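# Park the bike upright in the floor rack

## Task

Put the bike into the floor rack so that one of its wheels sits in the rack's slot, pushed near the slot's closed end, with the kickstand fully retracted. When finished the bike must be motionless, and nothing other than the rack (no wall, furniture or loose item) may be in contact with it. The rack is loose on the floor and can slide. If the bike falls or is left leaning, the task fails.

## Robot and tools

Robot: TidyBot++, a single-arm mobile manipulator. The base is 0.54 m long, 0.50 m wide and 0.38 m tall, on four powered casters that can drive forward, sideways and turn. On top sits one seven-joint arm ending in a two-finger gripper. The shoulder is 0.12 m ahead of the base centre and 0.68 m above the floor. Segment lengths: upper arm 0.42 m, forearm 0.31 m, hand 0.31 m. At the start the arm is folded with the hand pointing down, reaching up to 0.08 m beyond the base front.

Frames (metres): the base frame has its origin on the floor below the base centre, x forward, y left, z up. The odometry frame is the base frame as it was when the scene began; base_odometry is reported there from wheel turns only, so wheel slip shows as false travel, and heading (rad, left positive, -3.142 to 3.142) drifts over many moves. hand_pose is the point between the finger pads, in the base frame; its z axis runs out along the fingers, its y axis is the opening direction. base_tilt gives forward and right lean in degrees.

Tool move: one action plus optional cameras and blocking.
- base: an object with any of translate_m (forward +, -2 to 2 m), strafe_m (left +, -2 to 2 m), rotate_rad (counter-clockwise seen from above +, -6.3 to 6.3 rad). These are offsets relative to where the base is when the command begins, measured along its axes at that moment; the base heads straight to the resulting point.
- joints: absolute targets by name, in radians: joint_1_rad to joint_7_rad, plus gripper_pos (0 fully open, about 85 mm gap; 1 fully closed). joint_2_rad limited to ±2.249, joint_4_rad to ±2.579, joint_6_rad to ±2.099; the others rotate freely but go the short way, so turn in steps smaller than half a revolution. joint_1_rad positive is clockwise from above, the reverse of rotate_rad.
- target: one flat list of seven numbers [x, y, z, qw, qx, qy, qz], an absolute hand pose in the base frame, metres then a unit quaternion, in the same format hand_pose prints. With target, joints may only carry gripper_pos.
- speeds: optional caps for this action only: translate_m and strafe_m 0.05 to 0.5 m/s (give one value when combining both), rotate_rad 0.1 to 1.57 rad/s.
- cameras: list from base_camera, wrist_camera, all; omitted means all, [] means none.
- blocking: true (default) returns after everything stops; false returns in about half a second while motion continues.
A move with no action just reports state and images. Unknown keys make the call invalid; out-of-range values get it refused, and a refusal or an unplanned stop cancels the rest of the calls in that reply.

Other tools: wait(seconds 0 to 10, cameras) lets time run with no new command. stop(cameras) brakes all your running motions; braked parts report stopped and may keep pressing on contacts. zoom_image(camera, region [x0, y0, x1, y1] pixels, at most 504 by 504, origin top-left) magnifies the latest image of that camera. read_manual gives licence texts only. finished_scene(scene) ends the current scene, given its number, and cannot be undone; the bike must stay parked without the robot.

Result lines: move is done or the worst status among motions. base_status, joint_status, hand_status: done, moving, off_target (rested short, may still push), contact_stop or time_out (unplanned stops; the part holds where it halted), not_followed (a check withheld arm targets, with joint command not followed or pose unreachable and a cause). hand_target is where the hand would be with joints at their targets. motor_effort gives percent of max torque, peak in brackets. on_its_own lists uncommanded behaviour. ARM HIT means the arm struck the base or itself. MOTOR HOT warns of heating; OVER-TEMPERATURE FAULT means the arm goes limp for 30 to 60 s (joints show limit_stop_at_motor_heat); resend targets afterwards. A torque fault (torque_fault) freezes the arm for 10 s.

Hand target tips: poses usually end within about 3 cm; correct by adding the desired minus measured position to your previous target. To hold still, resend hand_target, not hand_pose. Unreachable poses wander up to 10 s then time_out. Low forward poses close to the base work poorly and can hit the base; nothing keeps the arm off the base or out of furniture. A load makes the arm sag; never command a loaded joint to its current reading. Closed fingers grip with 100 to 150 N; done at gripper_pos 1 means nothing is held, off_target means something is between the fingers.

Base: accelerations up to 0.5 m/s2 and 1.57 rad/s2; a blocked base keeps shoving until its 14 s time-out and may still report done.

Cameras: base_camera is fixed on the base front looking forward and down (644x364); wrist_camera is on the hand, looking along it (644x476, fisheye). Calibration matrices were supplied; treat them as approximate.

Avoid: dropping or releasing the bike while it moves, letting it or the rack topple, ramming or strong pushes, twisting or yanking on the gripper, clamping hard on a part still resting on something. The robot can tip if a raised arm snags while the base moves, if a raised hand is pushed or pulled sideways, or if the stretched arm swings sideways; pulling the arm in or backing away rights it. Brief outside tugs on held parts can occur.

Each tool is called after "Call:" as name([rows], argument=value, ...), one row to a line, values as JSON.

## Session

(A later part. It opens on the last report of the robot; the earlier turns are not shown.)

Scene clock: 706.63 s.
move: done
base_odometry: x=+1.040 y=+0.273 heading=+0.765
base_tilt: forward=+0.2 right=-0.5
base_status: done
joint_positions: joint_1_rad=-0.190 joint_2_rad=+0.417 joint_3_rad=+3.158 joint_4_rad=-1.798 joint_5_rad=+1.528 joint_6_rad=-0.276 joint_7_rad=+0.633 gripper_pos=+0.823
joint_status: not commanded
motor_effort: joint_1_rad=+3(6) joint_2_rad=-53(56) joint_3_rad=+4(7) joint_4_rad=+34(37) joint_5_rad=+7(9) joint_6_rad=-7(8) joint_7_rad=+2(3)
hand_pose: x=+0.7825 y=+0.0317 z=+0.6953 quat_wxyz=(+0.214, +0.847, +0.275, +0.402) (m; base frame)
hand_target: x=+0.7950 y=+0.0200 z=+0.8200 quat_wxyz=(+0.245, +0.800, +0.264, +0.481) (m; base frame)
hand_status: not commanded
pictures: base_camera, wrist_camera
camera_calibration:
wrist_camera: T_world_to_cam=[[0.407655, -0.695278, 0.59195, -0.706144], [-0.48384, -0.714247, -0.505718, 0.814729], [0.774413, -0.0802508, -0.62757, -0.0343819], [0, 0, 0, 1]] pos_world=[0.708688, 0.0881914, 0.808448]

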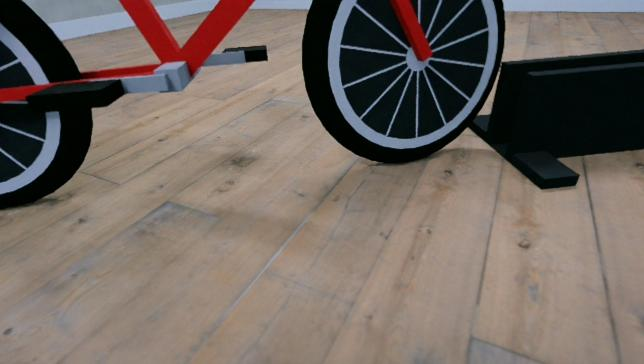

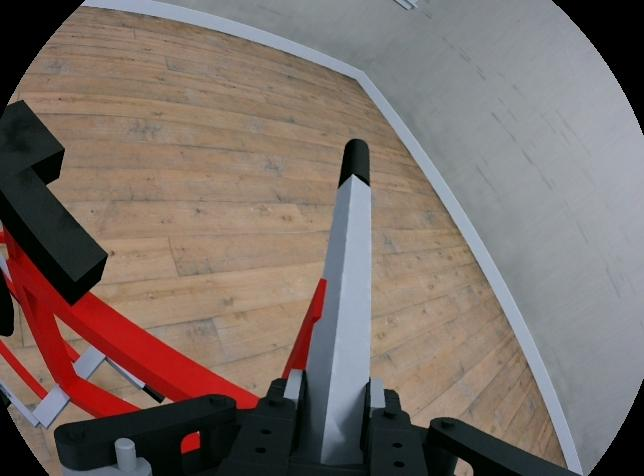

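Call:
move(base={"translate_m": -0.06, "strafe_m": 0.19}, speeds={"strafe_m": 0.15})

Call:
move(target=[0.795, 0.02, 0.82, 0.291, 0.806, 0.190, 0.480])

Scene clock: 712.27 s.
move: done
base_odometry: x=+0.865 y=+0.368 heading=+0.765
base_tilt: forward=+0.2 right=-0.5
base_status: done
joint_positions: joint_1_rad=-0.192 joint_2_rad=+0.415 joint_3_rad=+3.163 joint_4_rad=-1.798 joint_5_rad=+1.528 joint_6_rad=-0.266 joint_7_rad=+0.633 gripper_pos=+0.823
joint_status: not commanded
motor_effort: joint_1_rad=+1(6) joint_2_rad=-55(57) joint_3_rad=+3(8) joint_4_rad=+35(37) joint_5_rad=+9(11) joint_6_rad=-7(9) joint_7_rad=+4(5)
hand_pose: x=+0.7828 y=+0.0339 z=+0.6962 quat_wxyz=(+0.211, +0.846, +0.277, +0.404) (m; base frame)
hand_target: x=+0.7950 y=+0.0200 z=+0.8200 quat_wxyz=(+0.245, +0.800, +0.264, +0.481) (m; base frame)
hand_status: not commanded
pictures: base_camera, wrist_camera
camera_calibration:
wrist_camera: T_world_to_cam=[[0.411499, -0.695191, 0.589388, -0.706515], [-0.47838, -0.715184, -0.509573, 0.815237], [0.775771, -0.0722627, -0.626863, -0.0356436], [0, 0, 0, 1]] pos_world=[0.708374, 0.0893056, 0.80949]

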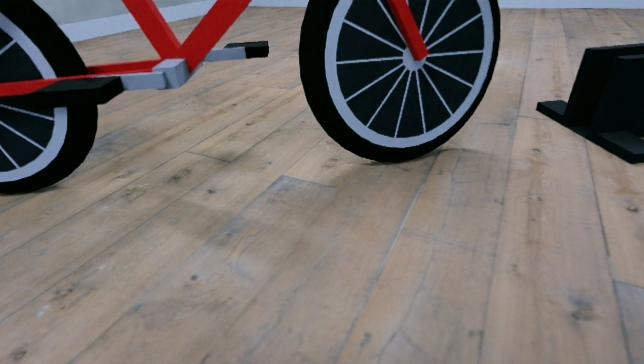

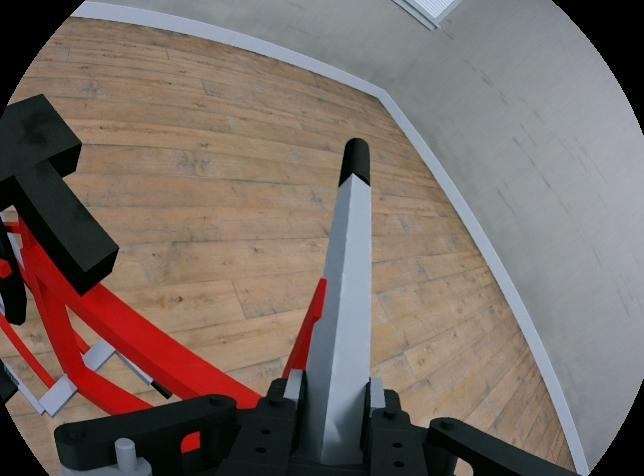

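Scene clock: 713.10 s.
move: off_target
base_odometry: x=+0.865 y=+0.368 heading=+0.765
base_tilt: forward=+0.2 right=-0.5
base_status: not commanded
joint_positions: joint_1_rad=-0.249 joint_2_rad=+0.441 joint_3_rad=+3.121 joint_4_rad=-1.789 joint_5_rad=+1.561 joint_6_rad=-0.436 joint_7_rad=+0.500 gripper_pos=+0.823
joint_status: not commanded
motor_effort: joint_1_rad=+2(3) joint_2_rad=-50(55) joint_3_rad=+4(6) joint_4_rad=+31(37) joint_5_rad=+11(13) joint_6_rad=-11(13) joint_7_rad=+4(5)
hand_pose: x=+0.7803 y=+0.0459 z=+0.6949 quat_wxyz=(+0.237, +0.852, +0.235, +0.404) (m; base frame)
hand_target: x=+0.7950 y=+0.0200 z=+0.8200 quat_wxyz=(+0.291, +0.806, +0.190, +0.480) (m; base frame)
hand_status: off_target (0.129 m and 13.0 deg from the pose sent, 0.125 m and 16.8 deg at the start)
pictures: base_camera, wrist_camera
camera_calibration:
wrist_camera: T_world_to_cam=[[0.326678, -0.726557, 0.604481, -0.639216], [-0.53144, -0.670093, -0.518215, 0.867401], [0.781571, -0.151956, -0.605026, -0.0497163], [0, 0, 0, 1]] pos_world=[0.708646, 0.109258, 0.805814]

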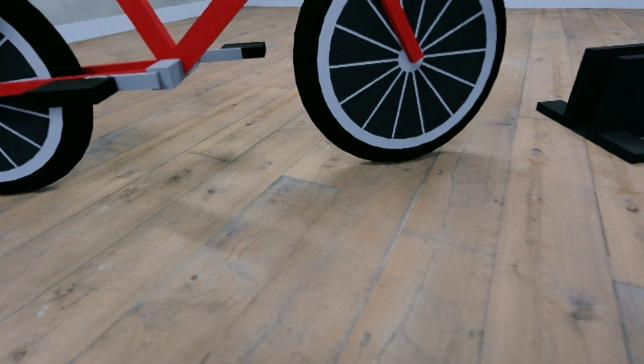

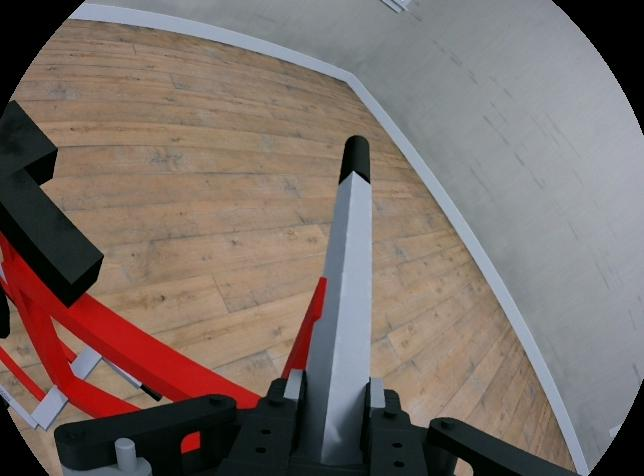

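Call:
move(base={"translate_m": 0.035, "strafe_m": -0.18}, speeds={"strafe_m": 0.12})

Call:
zoom_image(camera="base_camera", region=[280, 0, 644, 220])

Scene clock: 717.60 s.
move: done
base_odometry: x=+1.015 y=+0.262 heading=+0.764
base_tilt: forward=+0.2 right=-0.5
base_status: done
joint_positions: joint_1_rad=-0.252 joint_2_rad=+0.442 joint_3_rad=+3.110 joint_4_rad=-1.788 joint_5_rad=+1.561 joint_6_rad=-0.444 joint_7_rad=+0.500 gripper_pos=+0.823
joint_status: not commanded
motor_effort: joint_1_rad=+3(7) joint_2_rad=-50(54) joint_3_rad=+4(7) joint_4_rad=+29(33) joint_5_rad=+11(12) joint_6_rad=-11(12) joint_7_rad=+4(5)
hand_pose: x=+0.7796 y=+0.0528 z=+0.6946 quat_wxyz=(+0.235, +0.851, +0.238, +0.405) (m; base frame)
hand_target: x=+0.7950 y=+0.0200 z=+0.8200 quat_wxyz=(+0.291, +0.806, +0.190, +0.480) (m; base frame)
hand_status: not commanded
pictures: base_camera, wrist_camera
camera_calibration:
wrist_camera: T_world_to_cam=[[0.332987, -0.723639, 0.604538, -0.638934], [-0.526141, -0.674631, -0.517735, 0.867185], [0.782493, -0.145673, -0.605379, -0.049121], [0, 0, 0, 1]] pos_world=[0.707455, 0.115517, 0.805495]

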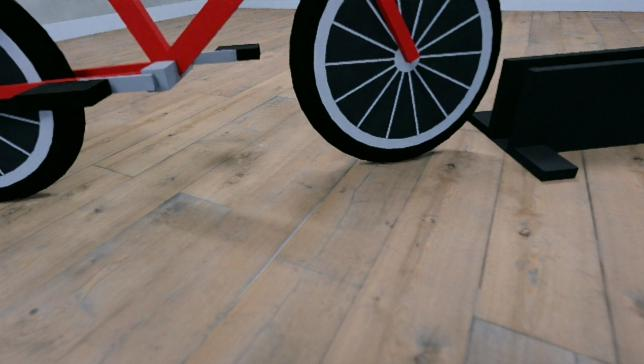

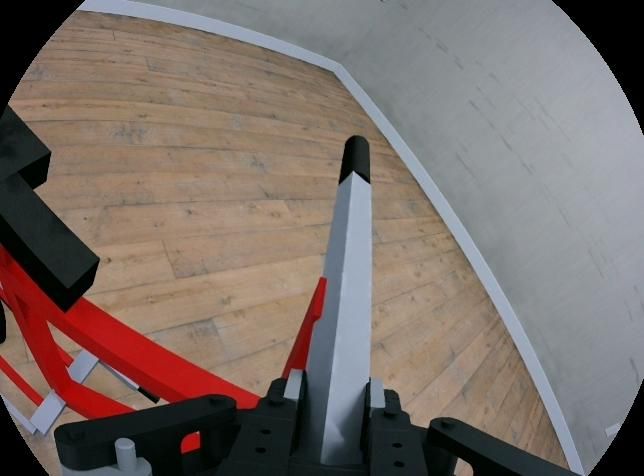

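Scaled by 1.385.

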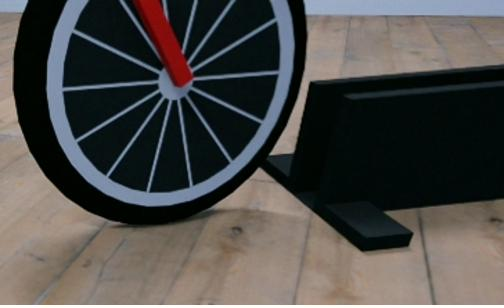

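Call:
move(base={"translate_m": 0.013, "strafe_m": -0.08}, speeds={"strafe_m": 0.1})

Call:
zoom_image(camera="base_camera", region=[340, 0, 644, 200])

Scene clock: 720.47 s.
move: done
base_odometry: x=+1.080 y=+0.214 heading=+0.764
base_tilt: forward=+0.2 right=-0.5
base_status: done
joint_positions: joint_1_rad=-0.258 joint_2_rad=+0.442 joint_3_rad=+3.102 joint_4_rad=-1.788 joint_5_rad=+1.562 joint_6_rad=-0.445 joint_7_rad=+0.500 gripper_pos=+0.823
joint_status: not commanded
motor_effort: joint_1_rad=+2(9) joint_2_rad=-52(52) joint_3_rad=+5(11) joint_4_rad=+31(32) joint_5_rad=+10(12) joint_6_rad=-11(15) joint_7_rad=+4(5)
hand_pose: x=+0.7790 y=+0.0606 z=+0.6947 quat_wxyz=(+0.232, +0.850, +0.243, +0.406) (m; base frame)
hand_target: x=+0.7950 y=+0.0200 z=+0.8200 quat_wxyz=(+0.291, +0.806, +0.190, +0.480) (m; base frame)
hand_status: not commanded
pictures: base_camera, wrist_camera
camera_calibration:
wrist_camera: T_world_to_cam=[[0.341263, -0.721145, 0.602901, -0.638598], [-0.518248, -0.679462, -0.519375, 0.867543], [0.784193, -0.135208, -0.605607, -0.0491943], [0, 0, 0, 1]] pos_world=[0.70611, 0.122289, 0.805799]

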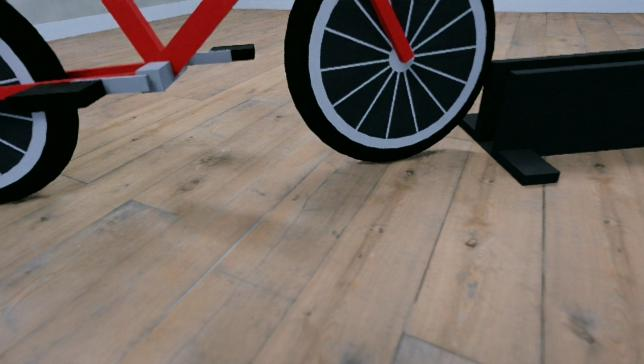

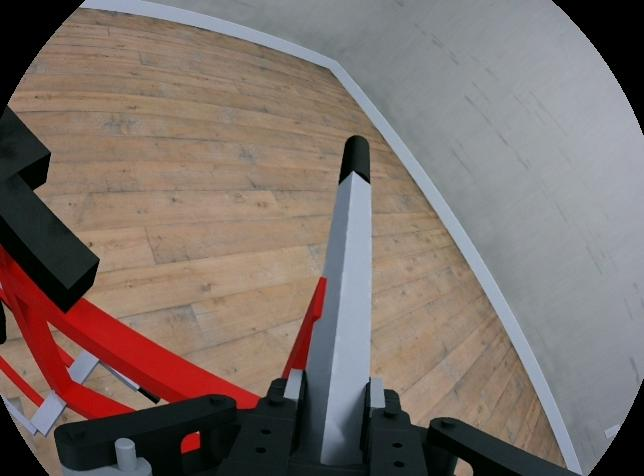

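Scaled by 1.658.

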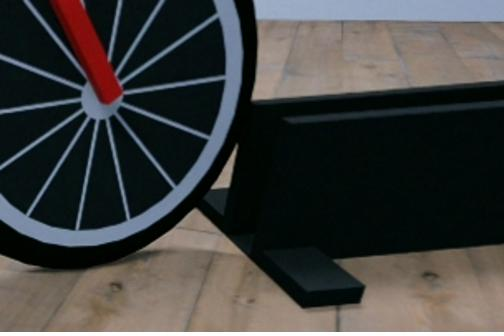

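Call:
move(base={"translate_m": -0.01, "strafe_m": 0.05}, speeds={"strafe_m": 0.1}, target=[0.795, 0.02, 0.82, 0.222, 0.794, 0.300, 0.480])

Call:
move(base={"translate_m": -0.075, "strafe_m": 0.18}, speeds={"strafe_m": 0.15})

Call:
move(target=[0.795, 0.02, 0.82, 0.305, 0.804, 0.158, 0.482])

Call:
zoom_image(camera="base_camera", region=[340, 0, 644, 200])

Scene clock: 724.53 s.
move: off_target
base_odometry: x=+1.038 y=+0.243 heading=+0.765
base_tilt: forward=+0.2 right=-0.5
base_status: done
joint_positions: joint_1_rad=-0.448 joint_2_rad=+0.391 joint_3_rad=+3.550 joint_4_rad=-1.798 joint_5_rad=+0.403 joint_6_rad=-0.170 joint_7_rad=+1.724 gripper_pos=+0.823
joint_status: not commanded
motor_effort: joint_1_rad=+0(5) joint_2_rad=-49(53) joint_3_rad=+8(10) joint_4_rad=+35(37) joint_5_rad=+8(11) joint_6_rad=+14(14) joint_7_rad=+5(5)
hand_pose: x=+0.7618 y=+0.0263 z=+0.6915 quat_wxyz=(+0.193, +0.862, +0.294, +0.366) (m; base frame)
hand_target: x=+0.7950 y=+0.0200 z=+0.8200 quat_wxyz=(+0.222, +0.794, +0.300, +0.480) (m; base frame)
hand_status: off_target (0.133 m and 15.6 deg from the pose sent, 0.133 m and 12.5 deg at the start)
pictures: base_camera, wrist_camera
camera_calibration:
wrist_camera: T_world_to_cam=[[0.477048, -0.688812, 0.545861, -0.720407], [-0.512333, -0.722595, -0.464082, 0.791996], [0.714101, -0.0582727, -0.697613, 0.0726951], [0, 0, 0, 1]] pos_world=[0.697522, 0.080304, 0.811506]

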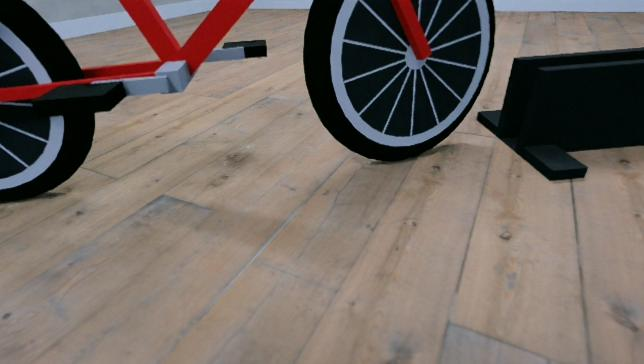

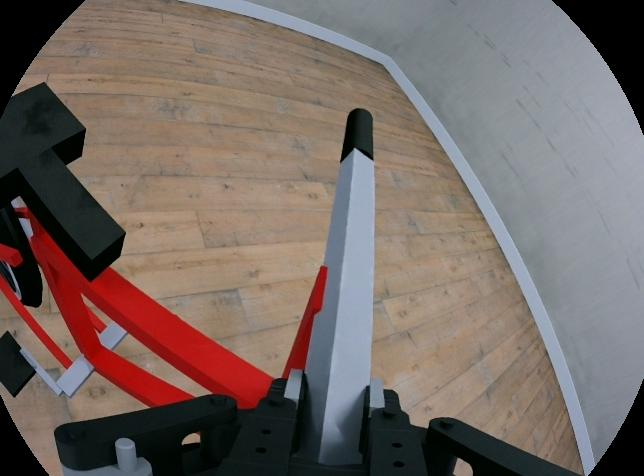

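Scene clock: 727.03 s.
move: done
base_odometry: x=+0.859 y=+0.321 heading=+0.765
base_tilt: forward=+0.2 right=-0.5
base_status: done
joint_positions: joint_1_rad=-0.458 joint_2_rad=+0.393 joint_3_rad=+3.560 joint_4_rad=-1.802 joint_5_rad=+0.398 joint_6_rad=-0.156 joint_7_rad=+1.728 gripper_pos=+0.823
joint_status: not commanded
motor_effort: joint_1_rad=+1(7) joint_2_rad=-49(52) joint_3_rad=+9(14) joint_4_rad=+36(37) joint_5_rad=+7(8) joint_6_rad=+15(17) joint_7_rad=+5(5)
hand_pose: x=+0.7627 y=+0.0285 z=+0.6912 quat_wxyz=(+0.193, +0.860, +0.295, +0.369) (m; base frame)
hand_target: x=+0.7950 y=+0.0200 z=+0.8200 quat_wxyz=(+0.222, +0.794, +0.300, +0.480) (m; base frame)
hand_status: not commanded
pictures: base_camera, wrist_camera
camera_calibration:
wrist_camera: T_world_to_cam=[[0.477171, -0.686802, 0.54828, -0.72094], [-0.505854, -0.724822, -0.467701, 0.79156], [0.718623, -0.0541765, -0.693286, 0.0654235], [0, 0, 0, 1]] pos_world=[0.697411, 0.0821414, 0.810847]

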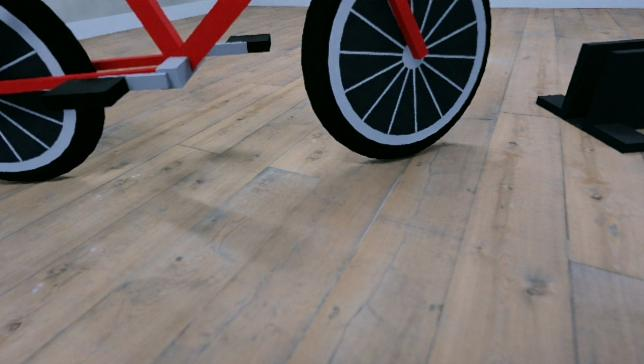

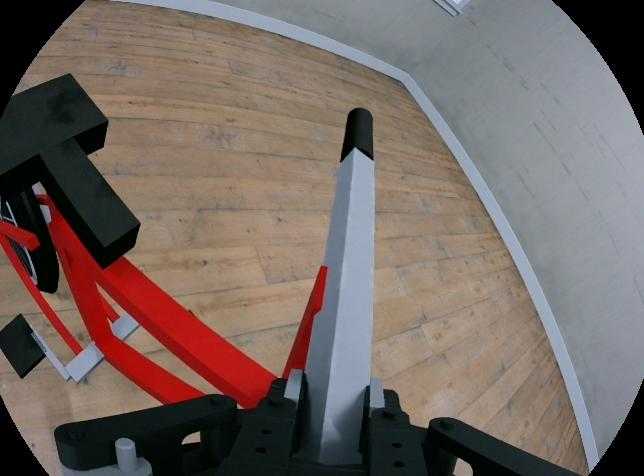

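Scene clock: 729.37 s.
move: off_target
base_odometry: x=+0.859 y=+0.321 heading=+0.765
base_tilt: forward=+0.2 right=-0.6
base_status: not commanded
joint_positions: joint_1_rad=-1.113 joint_2_rad=+0.697 joint_3_rad=+4.273 joint_4_rad=-1.821 joint_5_rad=+0.196 joint_6_rad=-0.154 joint_7_rad=+1.620 gripper_pos=+0.823
joint_status: not commanded
motor_effort: joint_1_rad=+2(5) joint_2_rad=-44(49) joint_3_rad=+32(34) joint_4_rad=+36(38) joint_5_rad=+3(14) joint_6_rad=+16(16) joint_7_rad=-1(9)
hand_pose: x=+0.7572 y=+0.0621 z=+0.6883 quat_wxyz=(+0.320, +0.836, +0.260, +0.362) (m; base frame)
hand_target: x=+0.7950 y=+0.0200 z=+0.8200 quat_wxyz=(+0.306, +0.805, +0.158, +0.483) (m; base frame)
hand_status: off_target (0.143 m and 18.5 deg from the pose sent, 0.133 m and 25.0 deg at the start)
pictures: base_camera, wrist_camera
camera_calibration:
wrist_camera: T_world_to_cam=[[0.322993, -0.611491, 0.722325, -0.701351], [-0.570967, -0.734593, -0.366565, 0.792085], [0.754766, -0.294026, -0.58641, -0.0168495], [0, 0, 0, 1]] pos_world=[0.691504, 0.148036, 0.787073]

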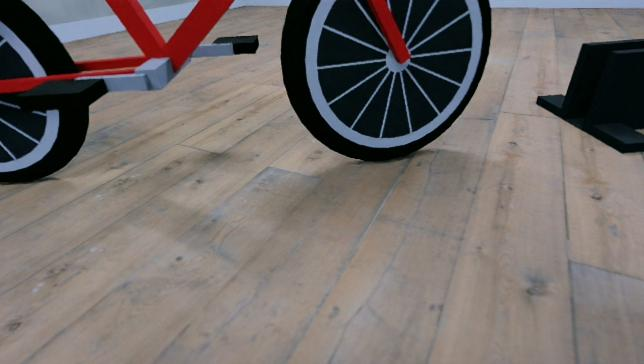

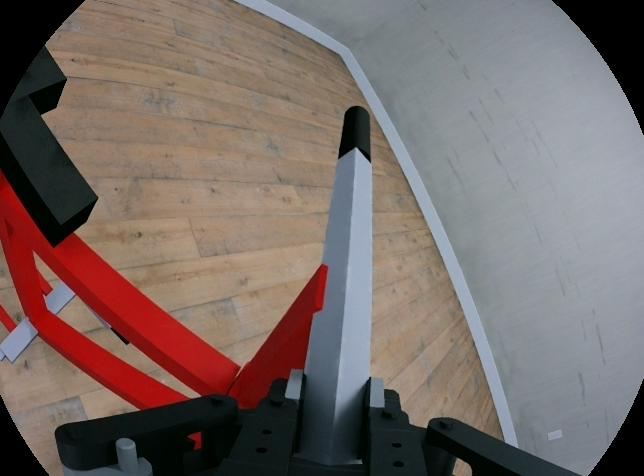

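Scaled by 1.658.

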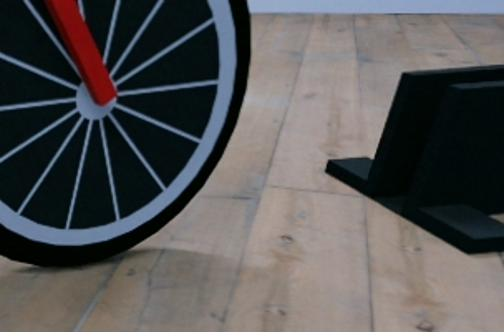

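Call:
move(base={"translate_m": 0.042, "strafe_m": -0.17}, speeds={"strafe_m": 0.12})

Call:
zoom_image(camera="base_camera", region=[340, 0, 644, 200])

Scene clock: 735.17 s.
move: done
base_odometry: x=+1.007 y=+0.227 heading=+0.764
base_tilt: forward=+0.2 right=-0.5
base_status: done
joint_positions: joint_1_rad=-1.112 joint_2_rad=+0.703 joint_3_rad=+4.286 joint_4_rad=-1.827 joint_5_rad=+0.193 joint_6_rad=-0.154 joint_7_rad=+1.614 gripper_pos=+0.823
joint_status: not commanded
motor_effort: joint_1_rad=+2(8) joint_2_rad=-44(46) joint_3_rad=+33(35) joint_4_rad=+33(39) joint_5_rad=+4(4) joint_6_rad=+12(17) joint_7_rad=-1(1)
hand_pose: x=+0.7557 y=+0.0532 z=+0.6880 quat_wxyz=(+0.325, +0.838, +0.252, +0.360) (m; base frame)
hand_target: x=+0.7950 y=+0.0200 z=+0.8200 quat_wxyz=(+0.306, +0.805, +0.158, +0.483) (m; base frame)
hand_status: not commanded
pictures: base_camera, wrist_camera
camera_calibration:
wrist_camera: T_world_to_cam=[[0.309004, -0.615964, 0.724641, -0.696902], [-0.584364, -0.724105, -0.366322, 0.793978], [0.750357, -0.310259, -0.583698, -0.0162249], [0, 0, 0, 1]] pos_world=[0.691491, 0.140623, 0.786385]

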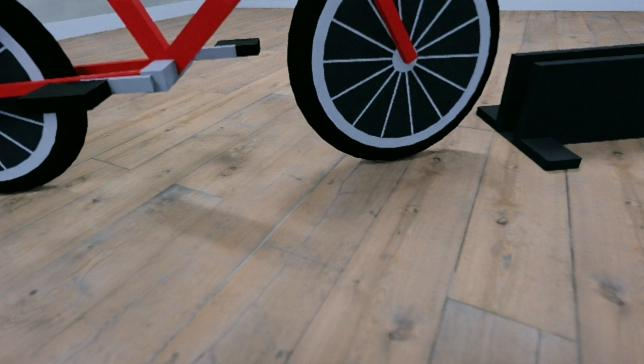

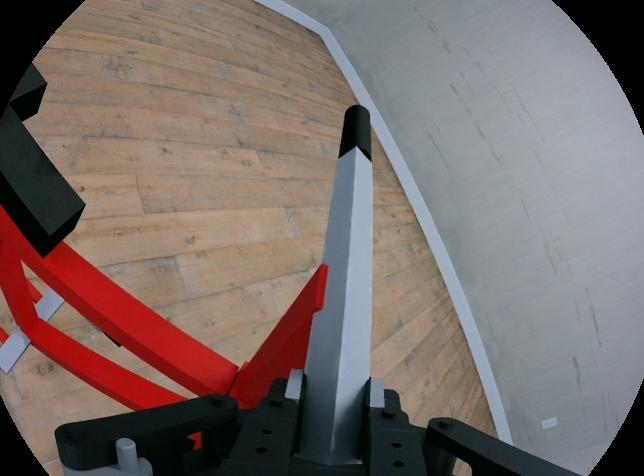

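Scaled by 1.658.

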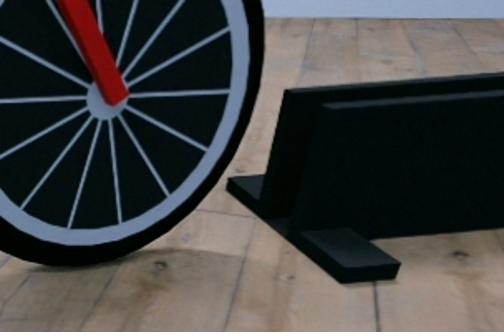

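Call:
move(base={"translate_m": 0.014, "strafe_m": -0.08}, speeds={"strafe_m": 0.1})

Call:
zoom_image(camera="base_camera", region=[340, 0, 644, 200])

Scene clock: 738.20 s.
move: done
base_odometry: x=+1.073 y=+0.179 heading=+0.765
base_tilt: forward=+0.2 right=-0.6
base_status: done
joint_positions: joint_1_rad=-1.113 joint_2_rad=+0.704 joint_3_rad=+4.286 joint_4_rad=-1.827 joint_5_rad=+0.192 joint_6_rad=-0.154 joint_7_rad=+1.613 gripper_pos=+0.823
joint_status: not commanded
motor_effort: joint_1_rad=+2(8) joint_2_rad=-44(46) joint_3_rad=+33(35) joint_4_rad=+35(38) joint_5_rad=+3(4) joint_6_rad=+12(15) joint_7_rad=+0(1)
hand_pose: x=+0.7556 y=+0.0537 z=+0.6878 quat_wxyz=(+0.325, +0.838, +0.252, +0.360) (m; base frame)
hand_target: x=+0.7950 y=+0.0200 z=+0.8200 quat_wxyz=(+0.306, +0.805, +0.158, +0.483) (m; base frame)
hand_status: not commanded
pictures: base_camera, wrist_camera
camera_calibration:
wrist_camera: T_world_to_cam=[[0.308833, -0.61622, 0.724497, -0.696249], [-0.584278, -0.723975, -0.366715, 0.794384], [0.750494, -0.310054, -0.583631, -0.0162687], [0, 0, 0, 1]] pos_world=[0.691375, 0.141028, 0.786247]

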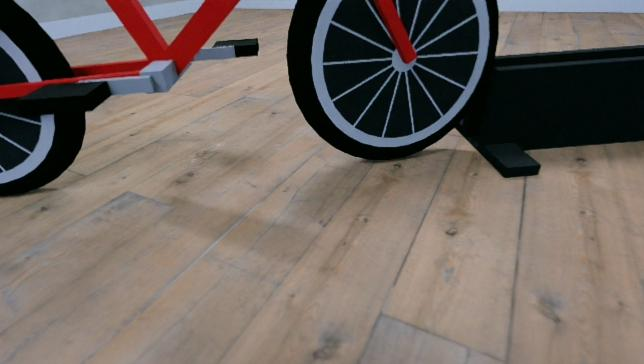

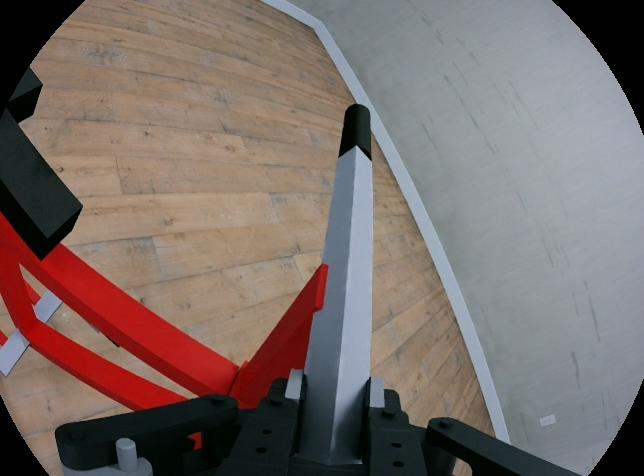

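Scaled by 1.658.

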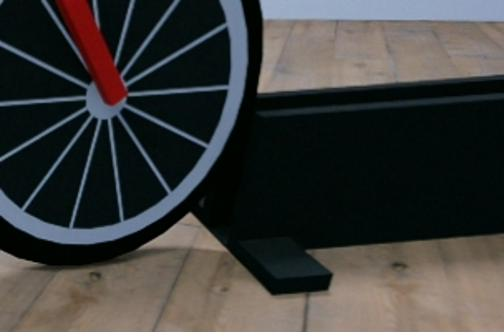

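Call:
move(base={"translate_m": 0.012, "strafe_m": -0.07}, speeds={"strafe_m": 0.1})

Call:
zoom_image(camera="base_camera", region=[340, 0, 644, 200])

Scene clock: 740.03 s.
move: done
base_odometry: x=+1.130 y=+0.137 heading=+0.765
base_tilt: forward=+0.2 right=-0.5
base_status: done
joint_positions: joint_1_rad=-1.155 joint_2_rad=+0.703 joint_3_rad=+4.285 joint_4_rad=-1.824 joint_5_rad=+0.188 joint_6_rad=-0.153 joint_7_rad=+1.612 gripper_pos=+0.823
joint_status: not commanded
motor_effort: joint_1_rad=+9(11) joint_2_rad=-43(45) joint_3_rad=+36(38) joint_4_rad=+31(35) joint_5_rad=+4(4) joint_6_rad=+12(13) joint_7_rad=+0(1)
hand_pose: x=+0.7538 y=+0.0828 z=+0.6886 quat_wxyz=(+0.315, +0.832, +0.268, +0.369) (m; base frame)
hand_target: x=+0.7950 y=+0.0200 z=+0.8200 quat_wxyz=(+0.306, +0.805, +0.158, +0.483) (m; base frame)
hand_status: not commanded
pictures: base_camera, wrist_camera
camera_calibration:
wrist_camera: T_world_to_cam=[[0.332878, -0.606424, 0.722109, -0.695556], [-0.551063, -0.746514, -0.37289, 0.795776], [0.765194, -0.273801, -0.582676, -0.0201626], [0, 0, 0, 1]] pos_world=[0.685486, 0.166735, 0.787257]

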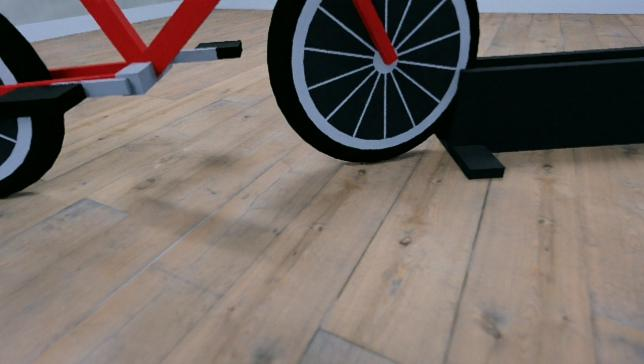

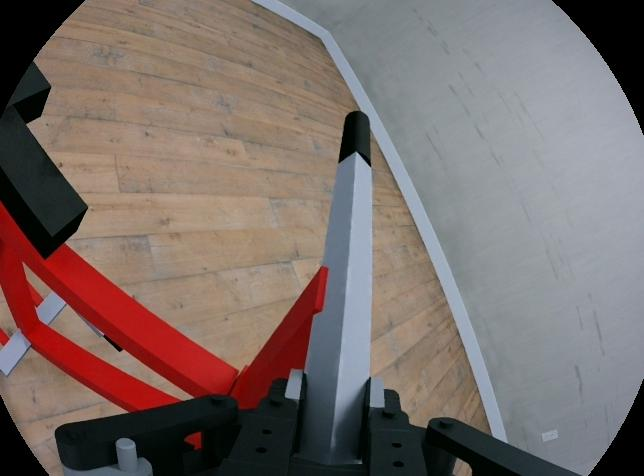

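Scaled by 1.658.

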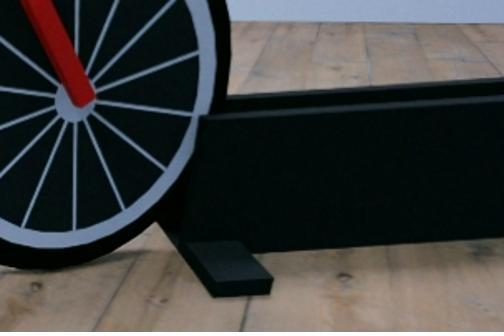

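Call:
move(base={"translate_m": 0.01, "strafe_m": -0.06}, speeds={"strafe_m": 0.1})

Call:
zoom_image(camera="base_camera", region=[340, 0, 644, 200])

Scene clock: 741.93 s.
move: done
base_odometry: x=+1.179 y=+0.101 heading=+0.765
base_tilt: forward=+0.2 right=-0.6
base_status: done
joint_positions: joint_1_rad=-1.204 joint_2_rad=+0.703 joint_3_rad=+4.267 joint_4_rad=-1.804 joint_5_rad=+0.184 joint_6_rad=-0.150 joint_7_rad=+1.610 gripper_pos=+0.823
joint_status: not commanded
motor_effort: joint_1_rad=+16(20) joint_2_rad=-43(44) joint_3_rad=+41(43) joint_4_rad=+29(32) joint_5_rad=+4(5) joint_6_rad=+9(13) joint_7_rad=+0(1)
hand_pose: x=+0.7542 y=+0.1293 z=+0.6904 quat_wxyz=(+0.298, +0.822, +0.295, +0.385) (m; base frame)
hand_target: x=+0.7950 y=+0.0200 z=+0.8200 quat_wxyz=(+0.306, +0.805, +0.158, +0.483) (m; base frame)
hand_status: not commanded
pictures: base_camera, wrist_camera
camera_calibration:
wrist_camera: T_world_to_cam=[[0.370307, -0.590023, 0.717458, -0.695944], [-0.492753, -0.779511, -0.386727, 0.801252], [0.787444, -0.210322, -0.579394, -0.0338752], [0, 0, 0, 1]] pos_world=[0.679206, 0.206837, 0.789548]

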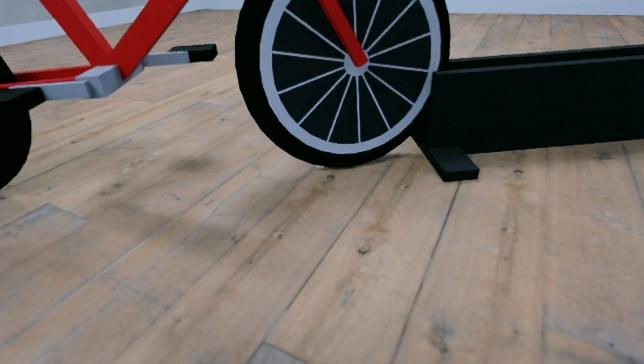

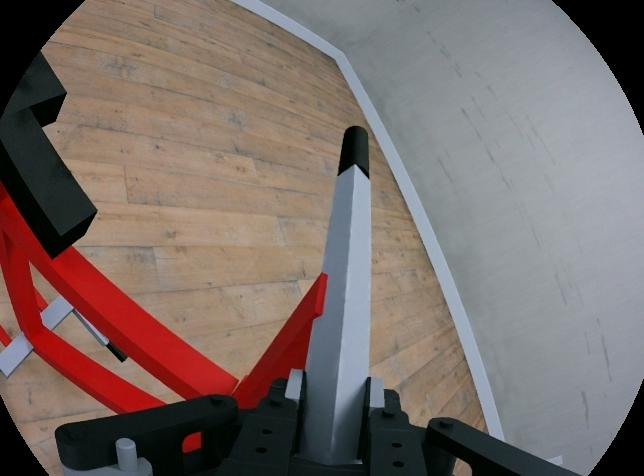

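Scaled by 1.658.

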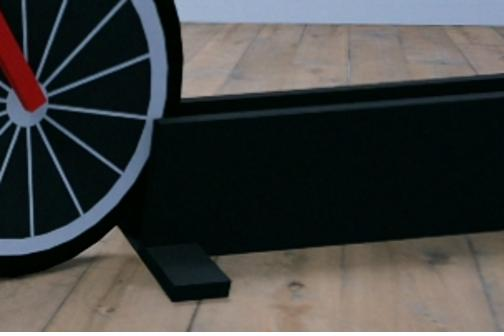

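Call:
move(base={"translate_m": 0.006, "strafe_m": -0.05}, speeds={"strafe_m": 0.1})

Call:
zoom_image(camera="base_camera", region=[270, 0, 574, 200])

Scene clock: 744.87 s.
move: done
base_odometry: x=+1.218 y=+0.069 heading=+0.765
base_tilt: forward=+0.2 right=-0.5
base_status: done
joint_positions: joint_1_rad=-1.226 joint_2_rad=+0.703 joint_3_rad=+4.252 joint_4_rad=-1.792 joint_5_rad=+0.181 joint_6_rad=-0.141 joint_7_rad=+1.607 gripper_pos=+0.823
joint_status: not commanded
motor_effort: joint_1_rad=+21(24) joint_2_rad=-44(46) joint_3_rad=+43(45) joint_4_rad=+25(28) joint_5_rad=+3(5) joint_6_rad=+7(10) joint_7_rad=-1(1)
hand_pose: x=+0.7546 y=+0.1571 z=+0.6915 quat_wxyz=(+0.285, +0.816, +0.309, +0.397) (m; base frame)
hand_target: x=+0.7950 y=+0.0200 z=+0.8200 quat_wxyz=(+0.306, +0.805, +0.158, +0.483) (m; base frame)
hand_status: not commanded
pictures: base_camera, wrist_camera
camera_calibration:
wrist_camera: T_world_to_cam=[[0.390463, -0.582765, 0.712688, -0.693569], [-0.45483, -0.795177, -0.401028, 0.807224], [0.800418, -0.167565, -0.575546, -0.0469592], [0, 0, 0, 1]] pos_world=[0.675549, 0.229829, 0.79099]

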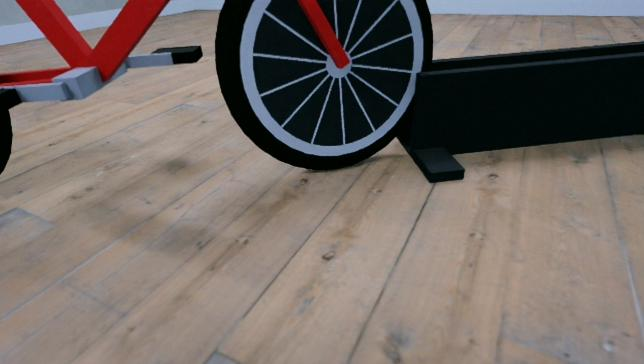

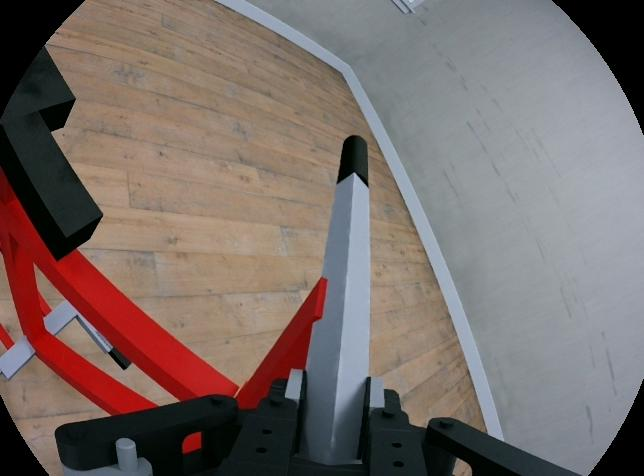

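Scaled by 1.658.

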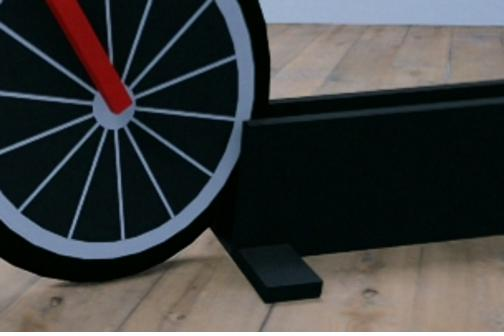

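Call:
move(base={"translate_m": 0.006, "strafe_m": -0.03}, speeds={"strafe_m": 0.1}, target=[0.795, 0.02, 0.93, 0.306, 0.804, 0.158, 0.483])

Call:
zoom_image(camera="base_camera", region=[270, 0, 574, 200])

Scene clock: 748.87 s.
move: off_target
base_odometry: x=+1.243 y=+0.051 heading=+0.766
base_tilt: forward=+0.2 right=-0.5
base_status: done
joint_positions: joint_1_rad=-0.537 joint_2_rad=+0.481 joint_3_rad=+3.241 joint_4_rad=-1.596 joint_5_rad=+0.992 joint_6_rad=-0.512 joint_7_rad=+1.024 gripper_pos=+0.823
joint_status: not commanded
motor_effort: joint_1_rad=+15(27) joint_2_rad=-70(71) joint_3_rad=+21(45) joint_4_rad=+44(45) joint_5_rad=+23(24) joint_6_rad=-7(8) joint_7_rad=+6(8)
hand_pose: x=+0.7747 y=+0.1767 z=+0.7042 quat_wxyz=(+0.202, +0.854, +0.299, +0.375) (m; base frame)
hand_target: x=+0.7950 y=+0.0200 z=+0.9300 quat_wxyz=(+0.306, +0.805, +0.158, +0.483) (m; base frame)
hand_status: off_target (0.276 m and 24.3 deg from the pose sent, 0.278 m and 20.2 deg at the start)
pictures: base_camera, wrist_camera
camera_calibration:
wrist_camera: T_world_to_cam=[[0.47029, -0.673592, 0.570176, -0.644434], [-0.4918, -0.736499, -0.464438, 0.900027], [0.732776, -0.0619924, -0.677641, 0.0532109], [0, 0, 0, 1]] pos_world=[0.706713, 0.232081, 0.821506]

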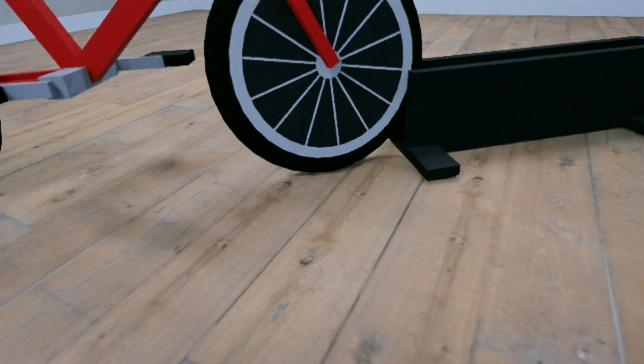

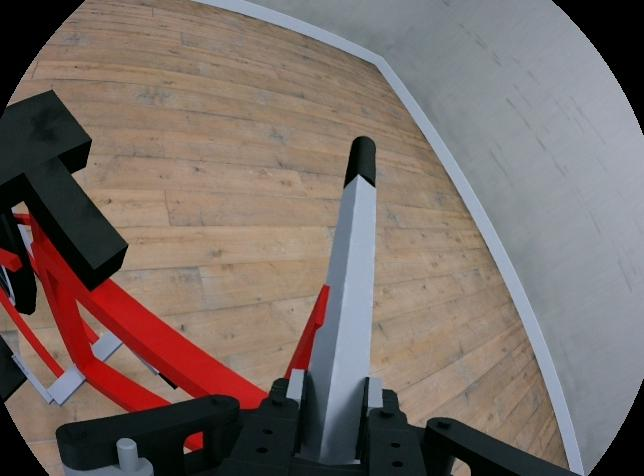

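Scaled by 1.658.

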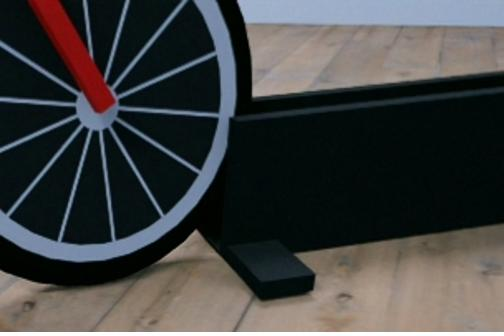

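Call:
move(base={"translate_m": 0.01, "strafe_m": -0.06}, speeds={"strafe_m": 0.1}, target=[0.795, 0.03, 0.93, 0.332, 0.803, 0.113, 0.480])

Call:
zoom_image(camera="base_camera", region=[240, 0, 544, 200])

Scene clock: 752.17 s.
move: off_target
base_odometry: x=+1.291 y=+0.015 heading=+0.766
base_tilt: forward=+0.2 right=-0.6
base_status: done
joint_positions: joint_1_rad=-0.613 joint_2_rad=+0.525 joint_3_rad=+3.222 joint_4_rad=-1.546 joint_5_rad=+1.075 joint_6_rad=-0.621 joint_7_rad=+0.905 gripper_pos=+0.823
joint_status: not commanded
motor_effort: joint_1_rad=+18(22) joint_2_rad=-72(73) joint_3_rad=+24(27) joint_4_rad=+42(45) joint_5_rad=+23(25) joint_6_rad=-14(15) joint_7_rad=+3(6)
hand_pose: x=+0.7722 y=+0.2111 z=+0.7049 quat_wxyz=(+0.224, +0.849, +0.292, +0.380) (m; base frame)
hand_target: x=+0.7950 y=+0.0300 z=+0.9300 quat_wxyz=(+0.332, +0.804, +0.113, +0.480) (m; base frame)
hand_status: off_target (0.290 m and 27.1 deg from the pose sent, 0.270 m and 29.3 deg at the start)
pictures: base_camera, wrist_camera
camera_calibration:
wrist_camera: T_world_to_cam=[[0.437894, -0.666773, 0.603044, -0.620071], [-0.496938, -0.738504, -0.455702, 0.922673], [0.7492, -0.100127, -0.654732, 0.0368495], [0, 0, 0, 1]] pos_world=[0.702429, 0.271641, 0.81852]

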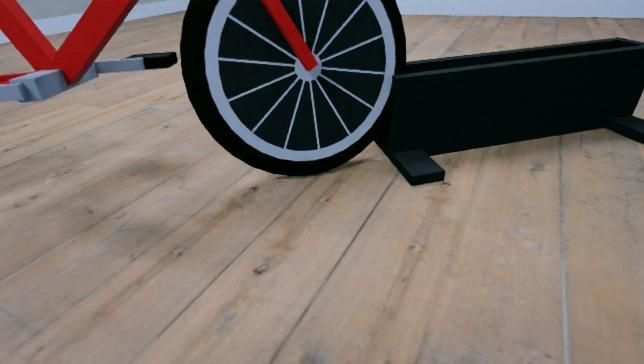

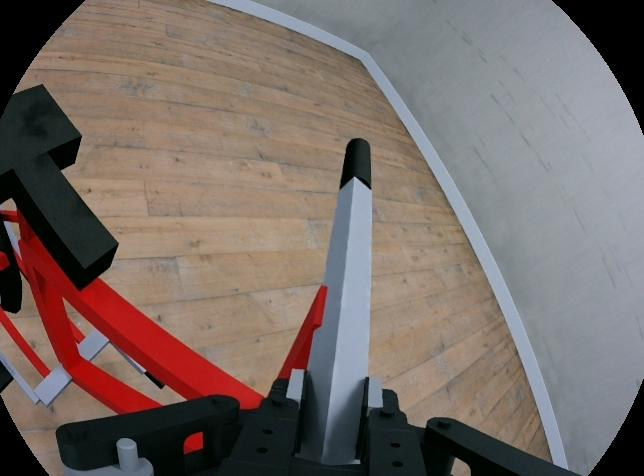

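Scaled by 1.658.

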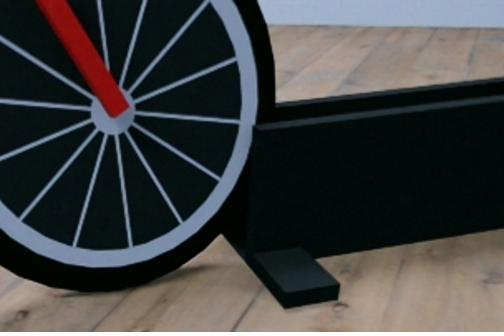

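Call:
zoom_image(camera="base_camera", region=[340, 20, 460, 200])

Scaled by 2.800.

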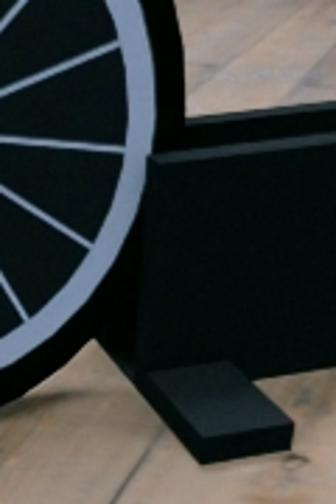

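Call:
move(base={"translate_m": -0.03, "strafe_m": 0.28}, speeds={"strafe_m": 0.2}, target=[0.795, 0.02, 0.82, 0.306, 0.804, 0.158, 0.483])

Call:
zoom_image(camera="base_camera", region=[340, 0, 644, 200])

Scene clock: 760.83 s.
move: off_target
base_odometry: x=+1.076 y=+0.196 heading=+0.766
base_tilt: forward=+0.2 right=-0.5
base_status: done
joint_positions: joint_1_rad=-0.292 joint_2_rad=+0.476 joint_3_rad=+3.099 joint_4_rad=-1.757 joint_5_rad=+1.583 joint_6_rad=-0.588 joint_7_rad=+0.460 gripper_pos=+0.823
joint_status: not commanded
motor_effort: joint_1_rad=+1(16) joint_2_rad=-54(73) joint_3_rad=+4(24) joint_4_rad=+31(45) joint_5_rad=+12(24) joint_6_rad=-11(16) joint_7_rad=+2(4)
hand_pose: x=+0.7855 y=+0.0461 z=+0.7017 quat_wxyz=(+0.281, +0.844, +0.215, +0.403) (m; base frame)
hand_target: x=+0.7950 y=+0.0200 z=+0.8200 quat_wxyz=(+0.306, +0.805, +0.158, +0.483) (m; base frame)
hand_status: off_target (0.122 m and 12.5 deg from the pose sent, 0.224 m and 22.2 deg at the start)
pictures: base_camera, wrist_camera
camera_calibration:
wrist_camera: T_world_to_cam=[[0.256798, -0.705226, 0.660841, -0.630515], [-0.557913, -0.666507, -0.494471, 0.877735], [0.789169, -0.241713, -0.564613, -0.0798463], [0, 0, 0, 1]] pos_world=[0.714627, 0.121061, 0.805602]

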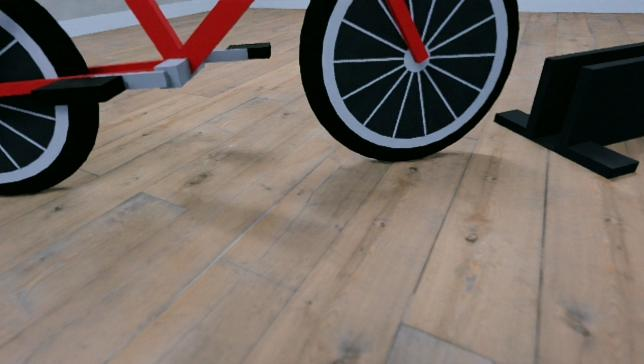

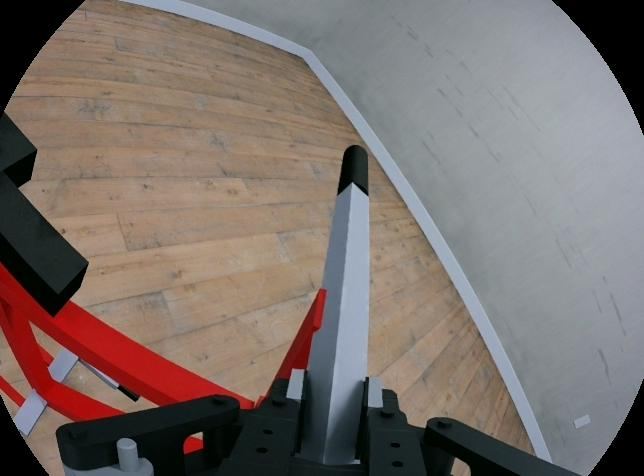

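Scaled by 1.658.

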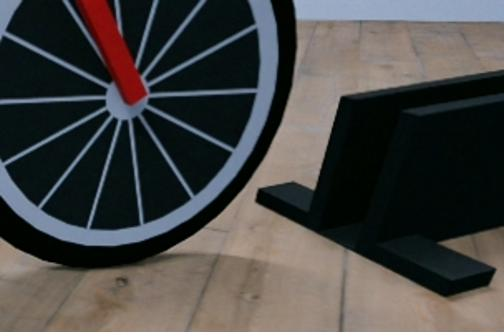

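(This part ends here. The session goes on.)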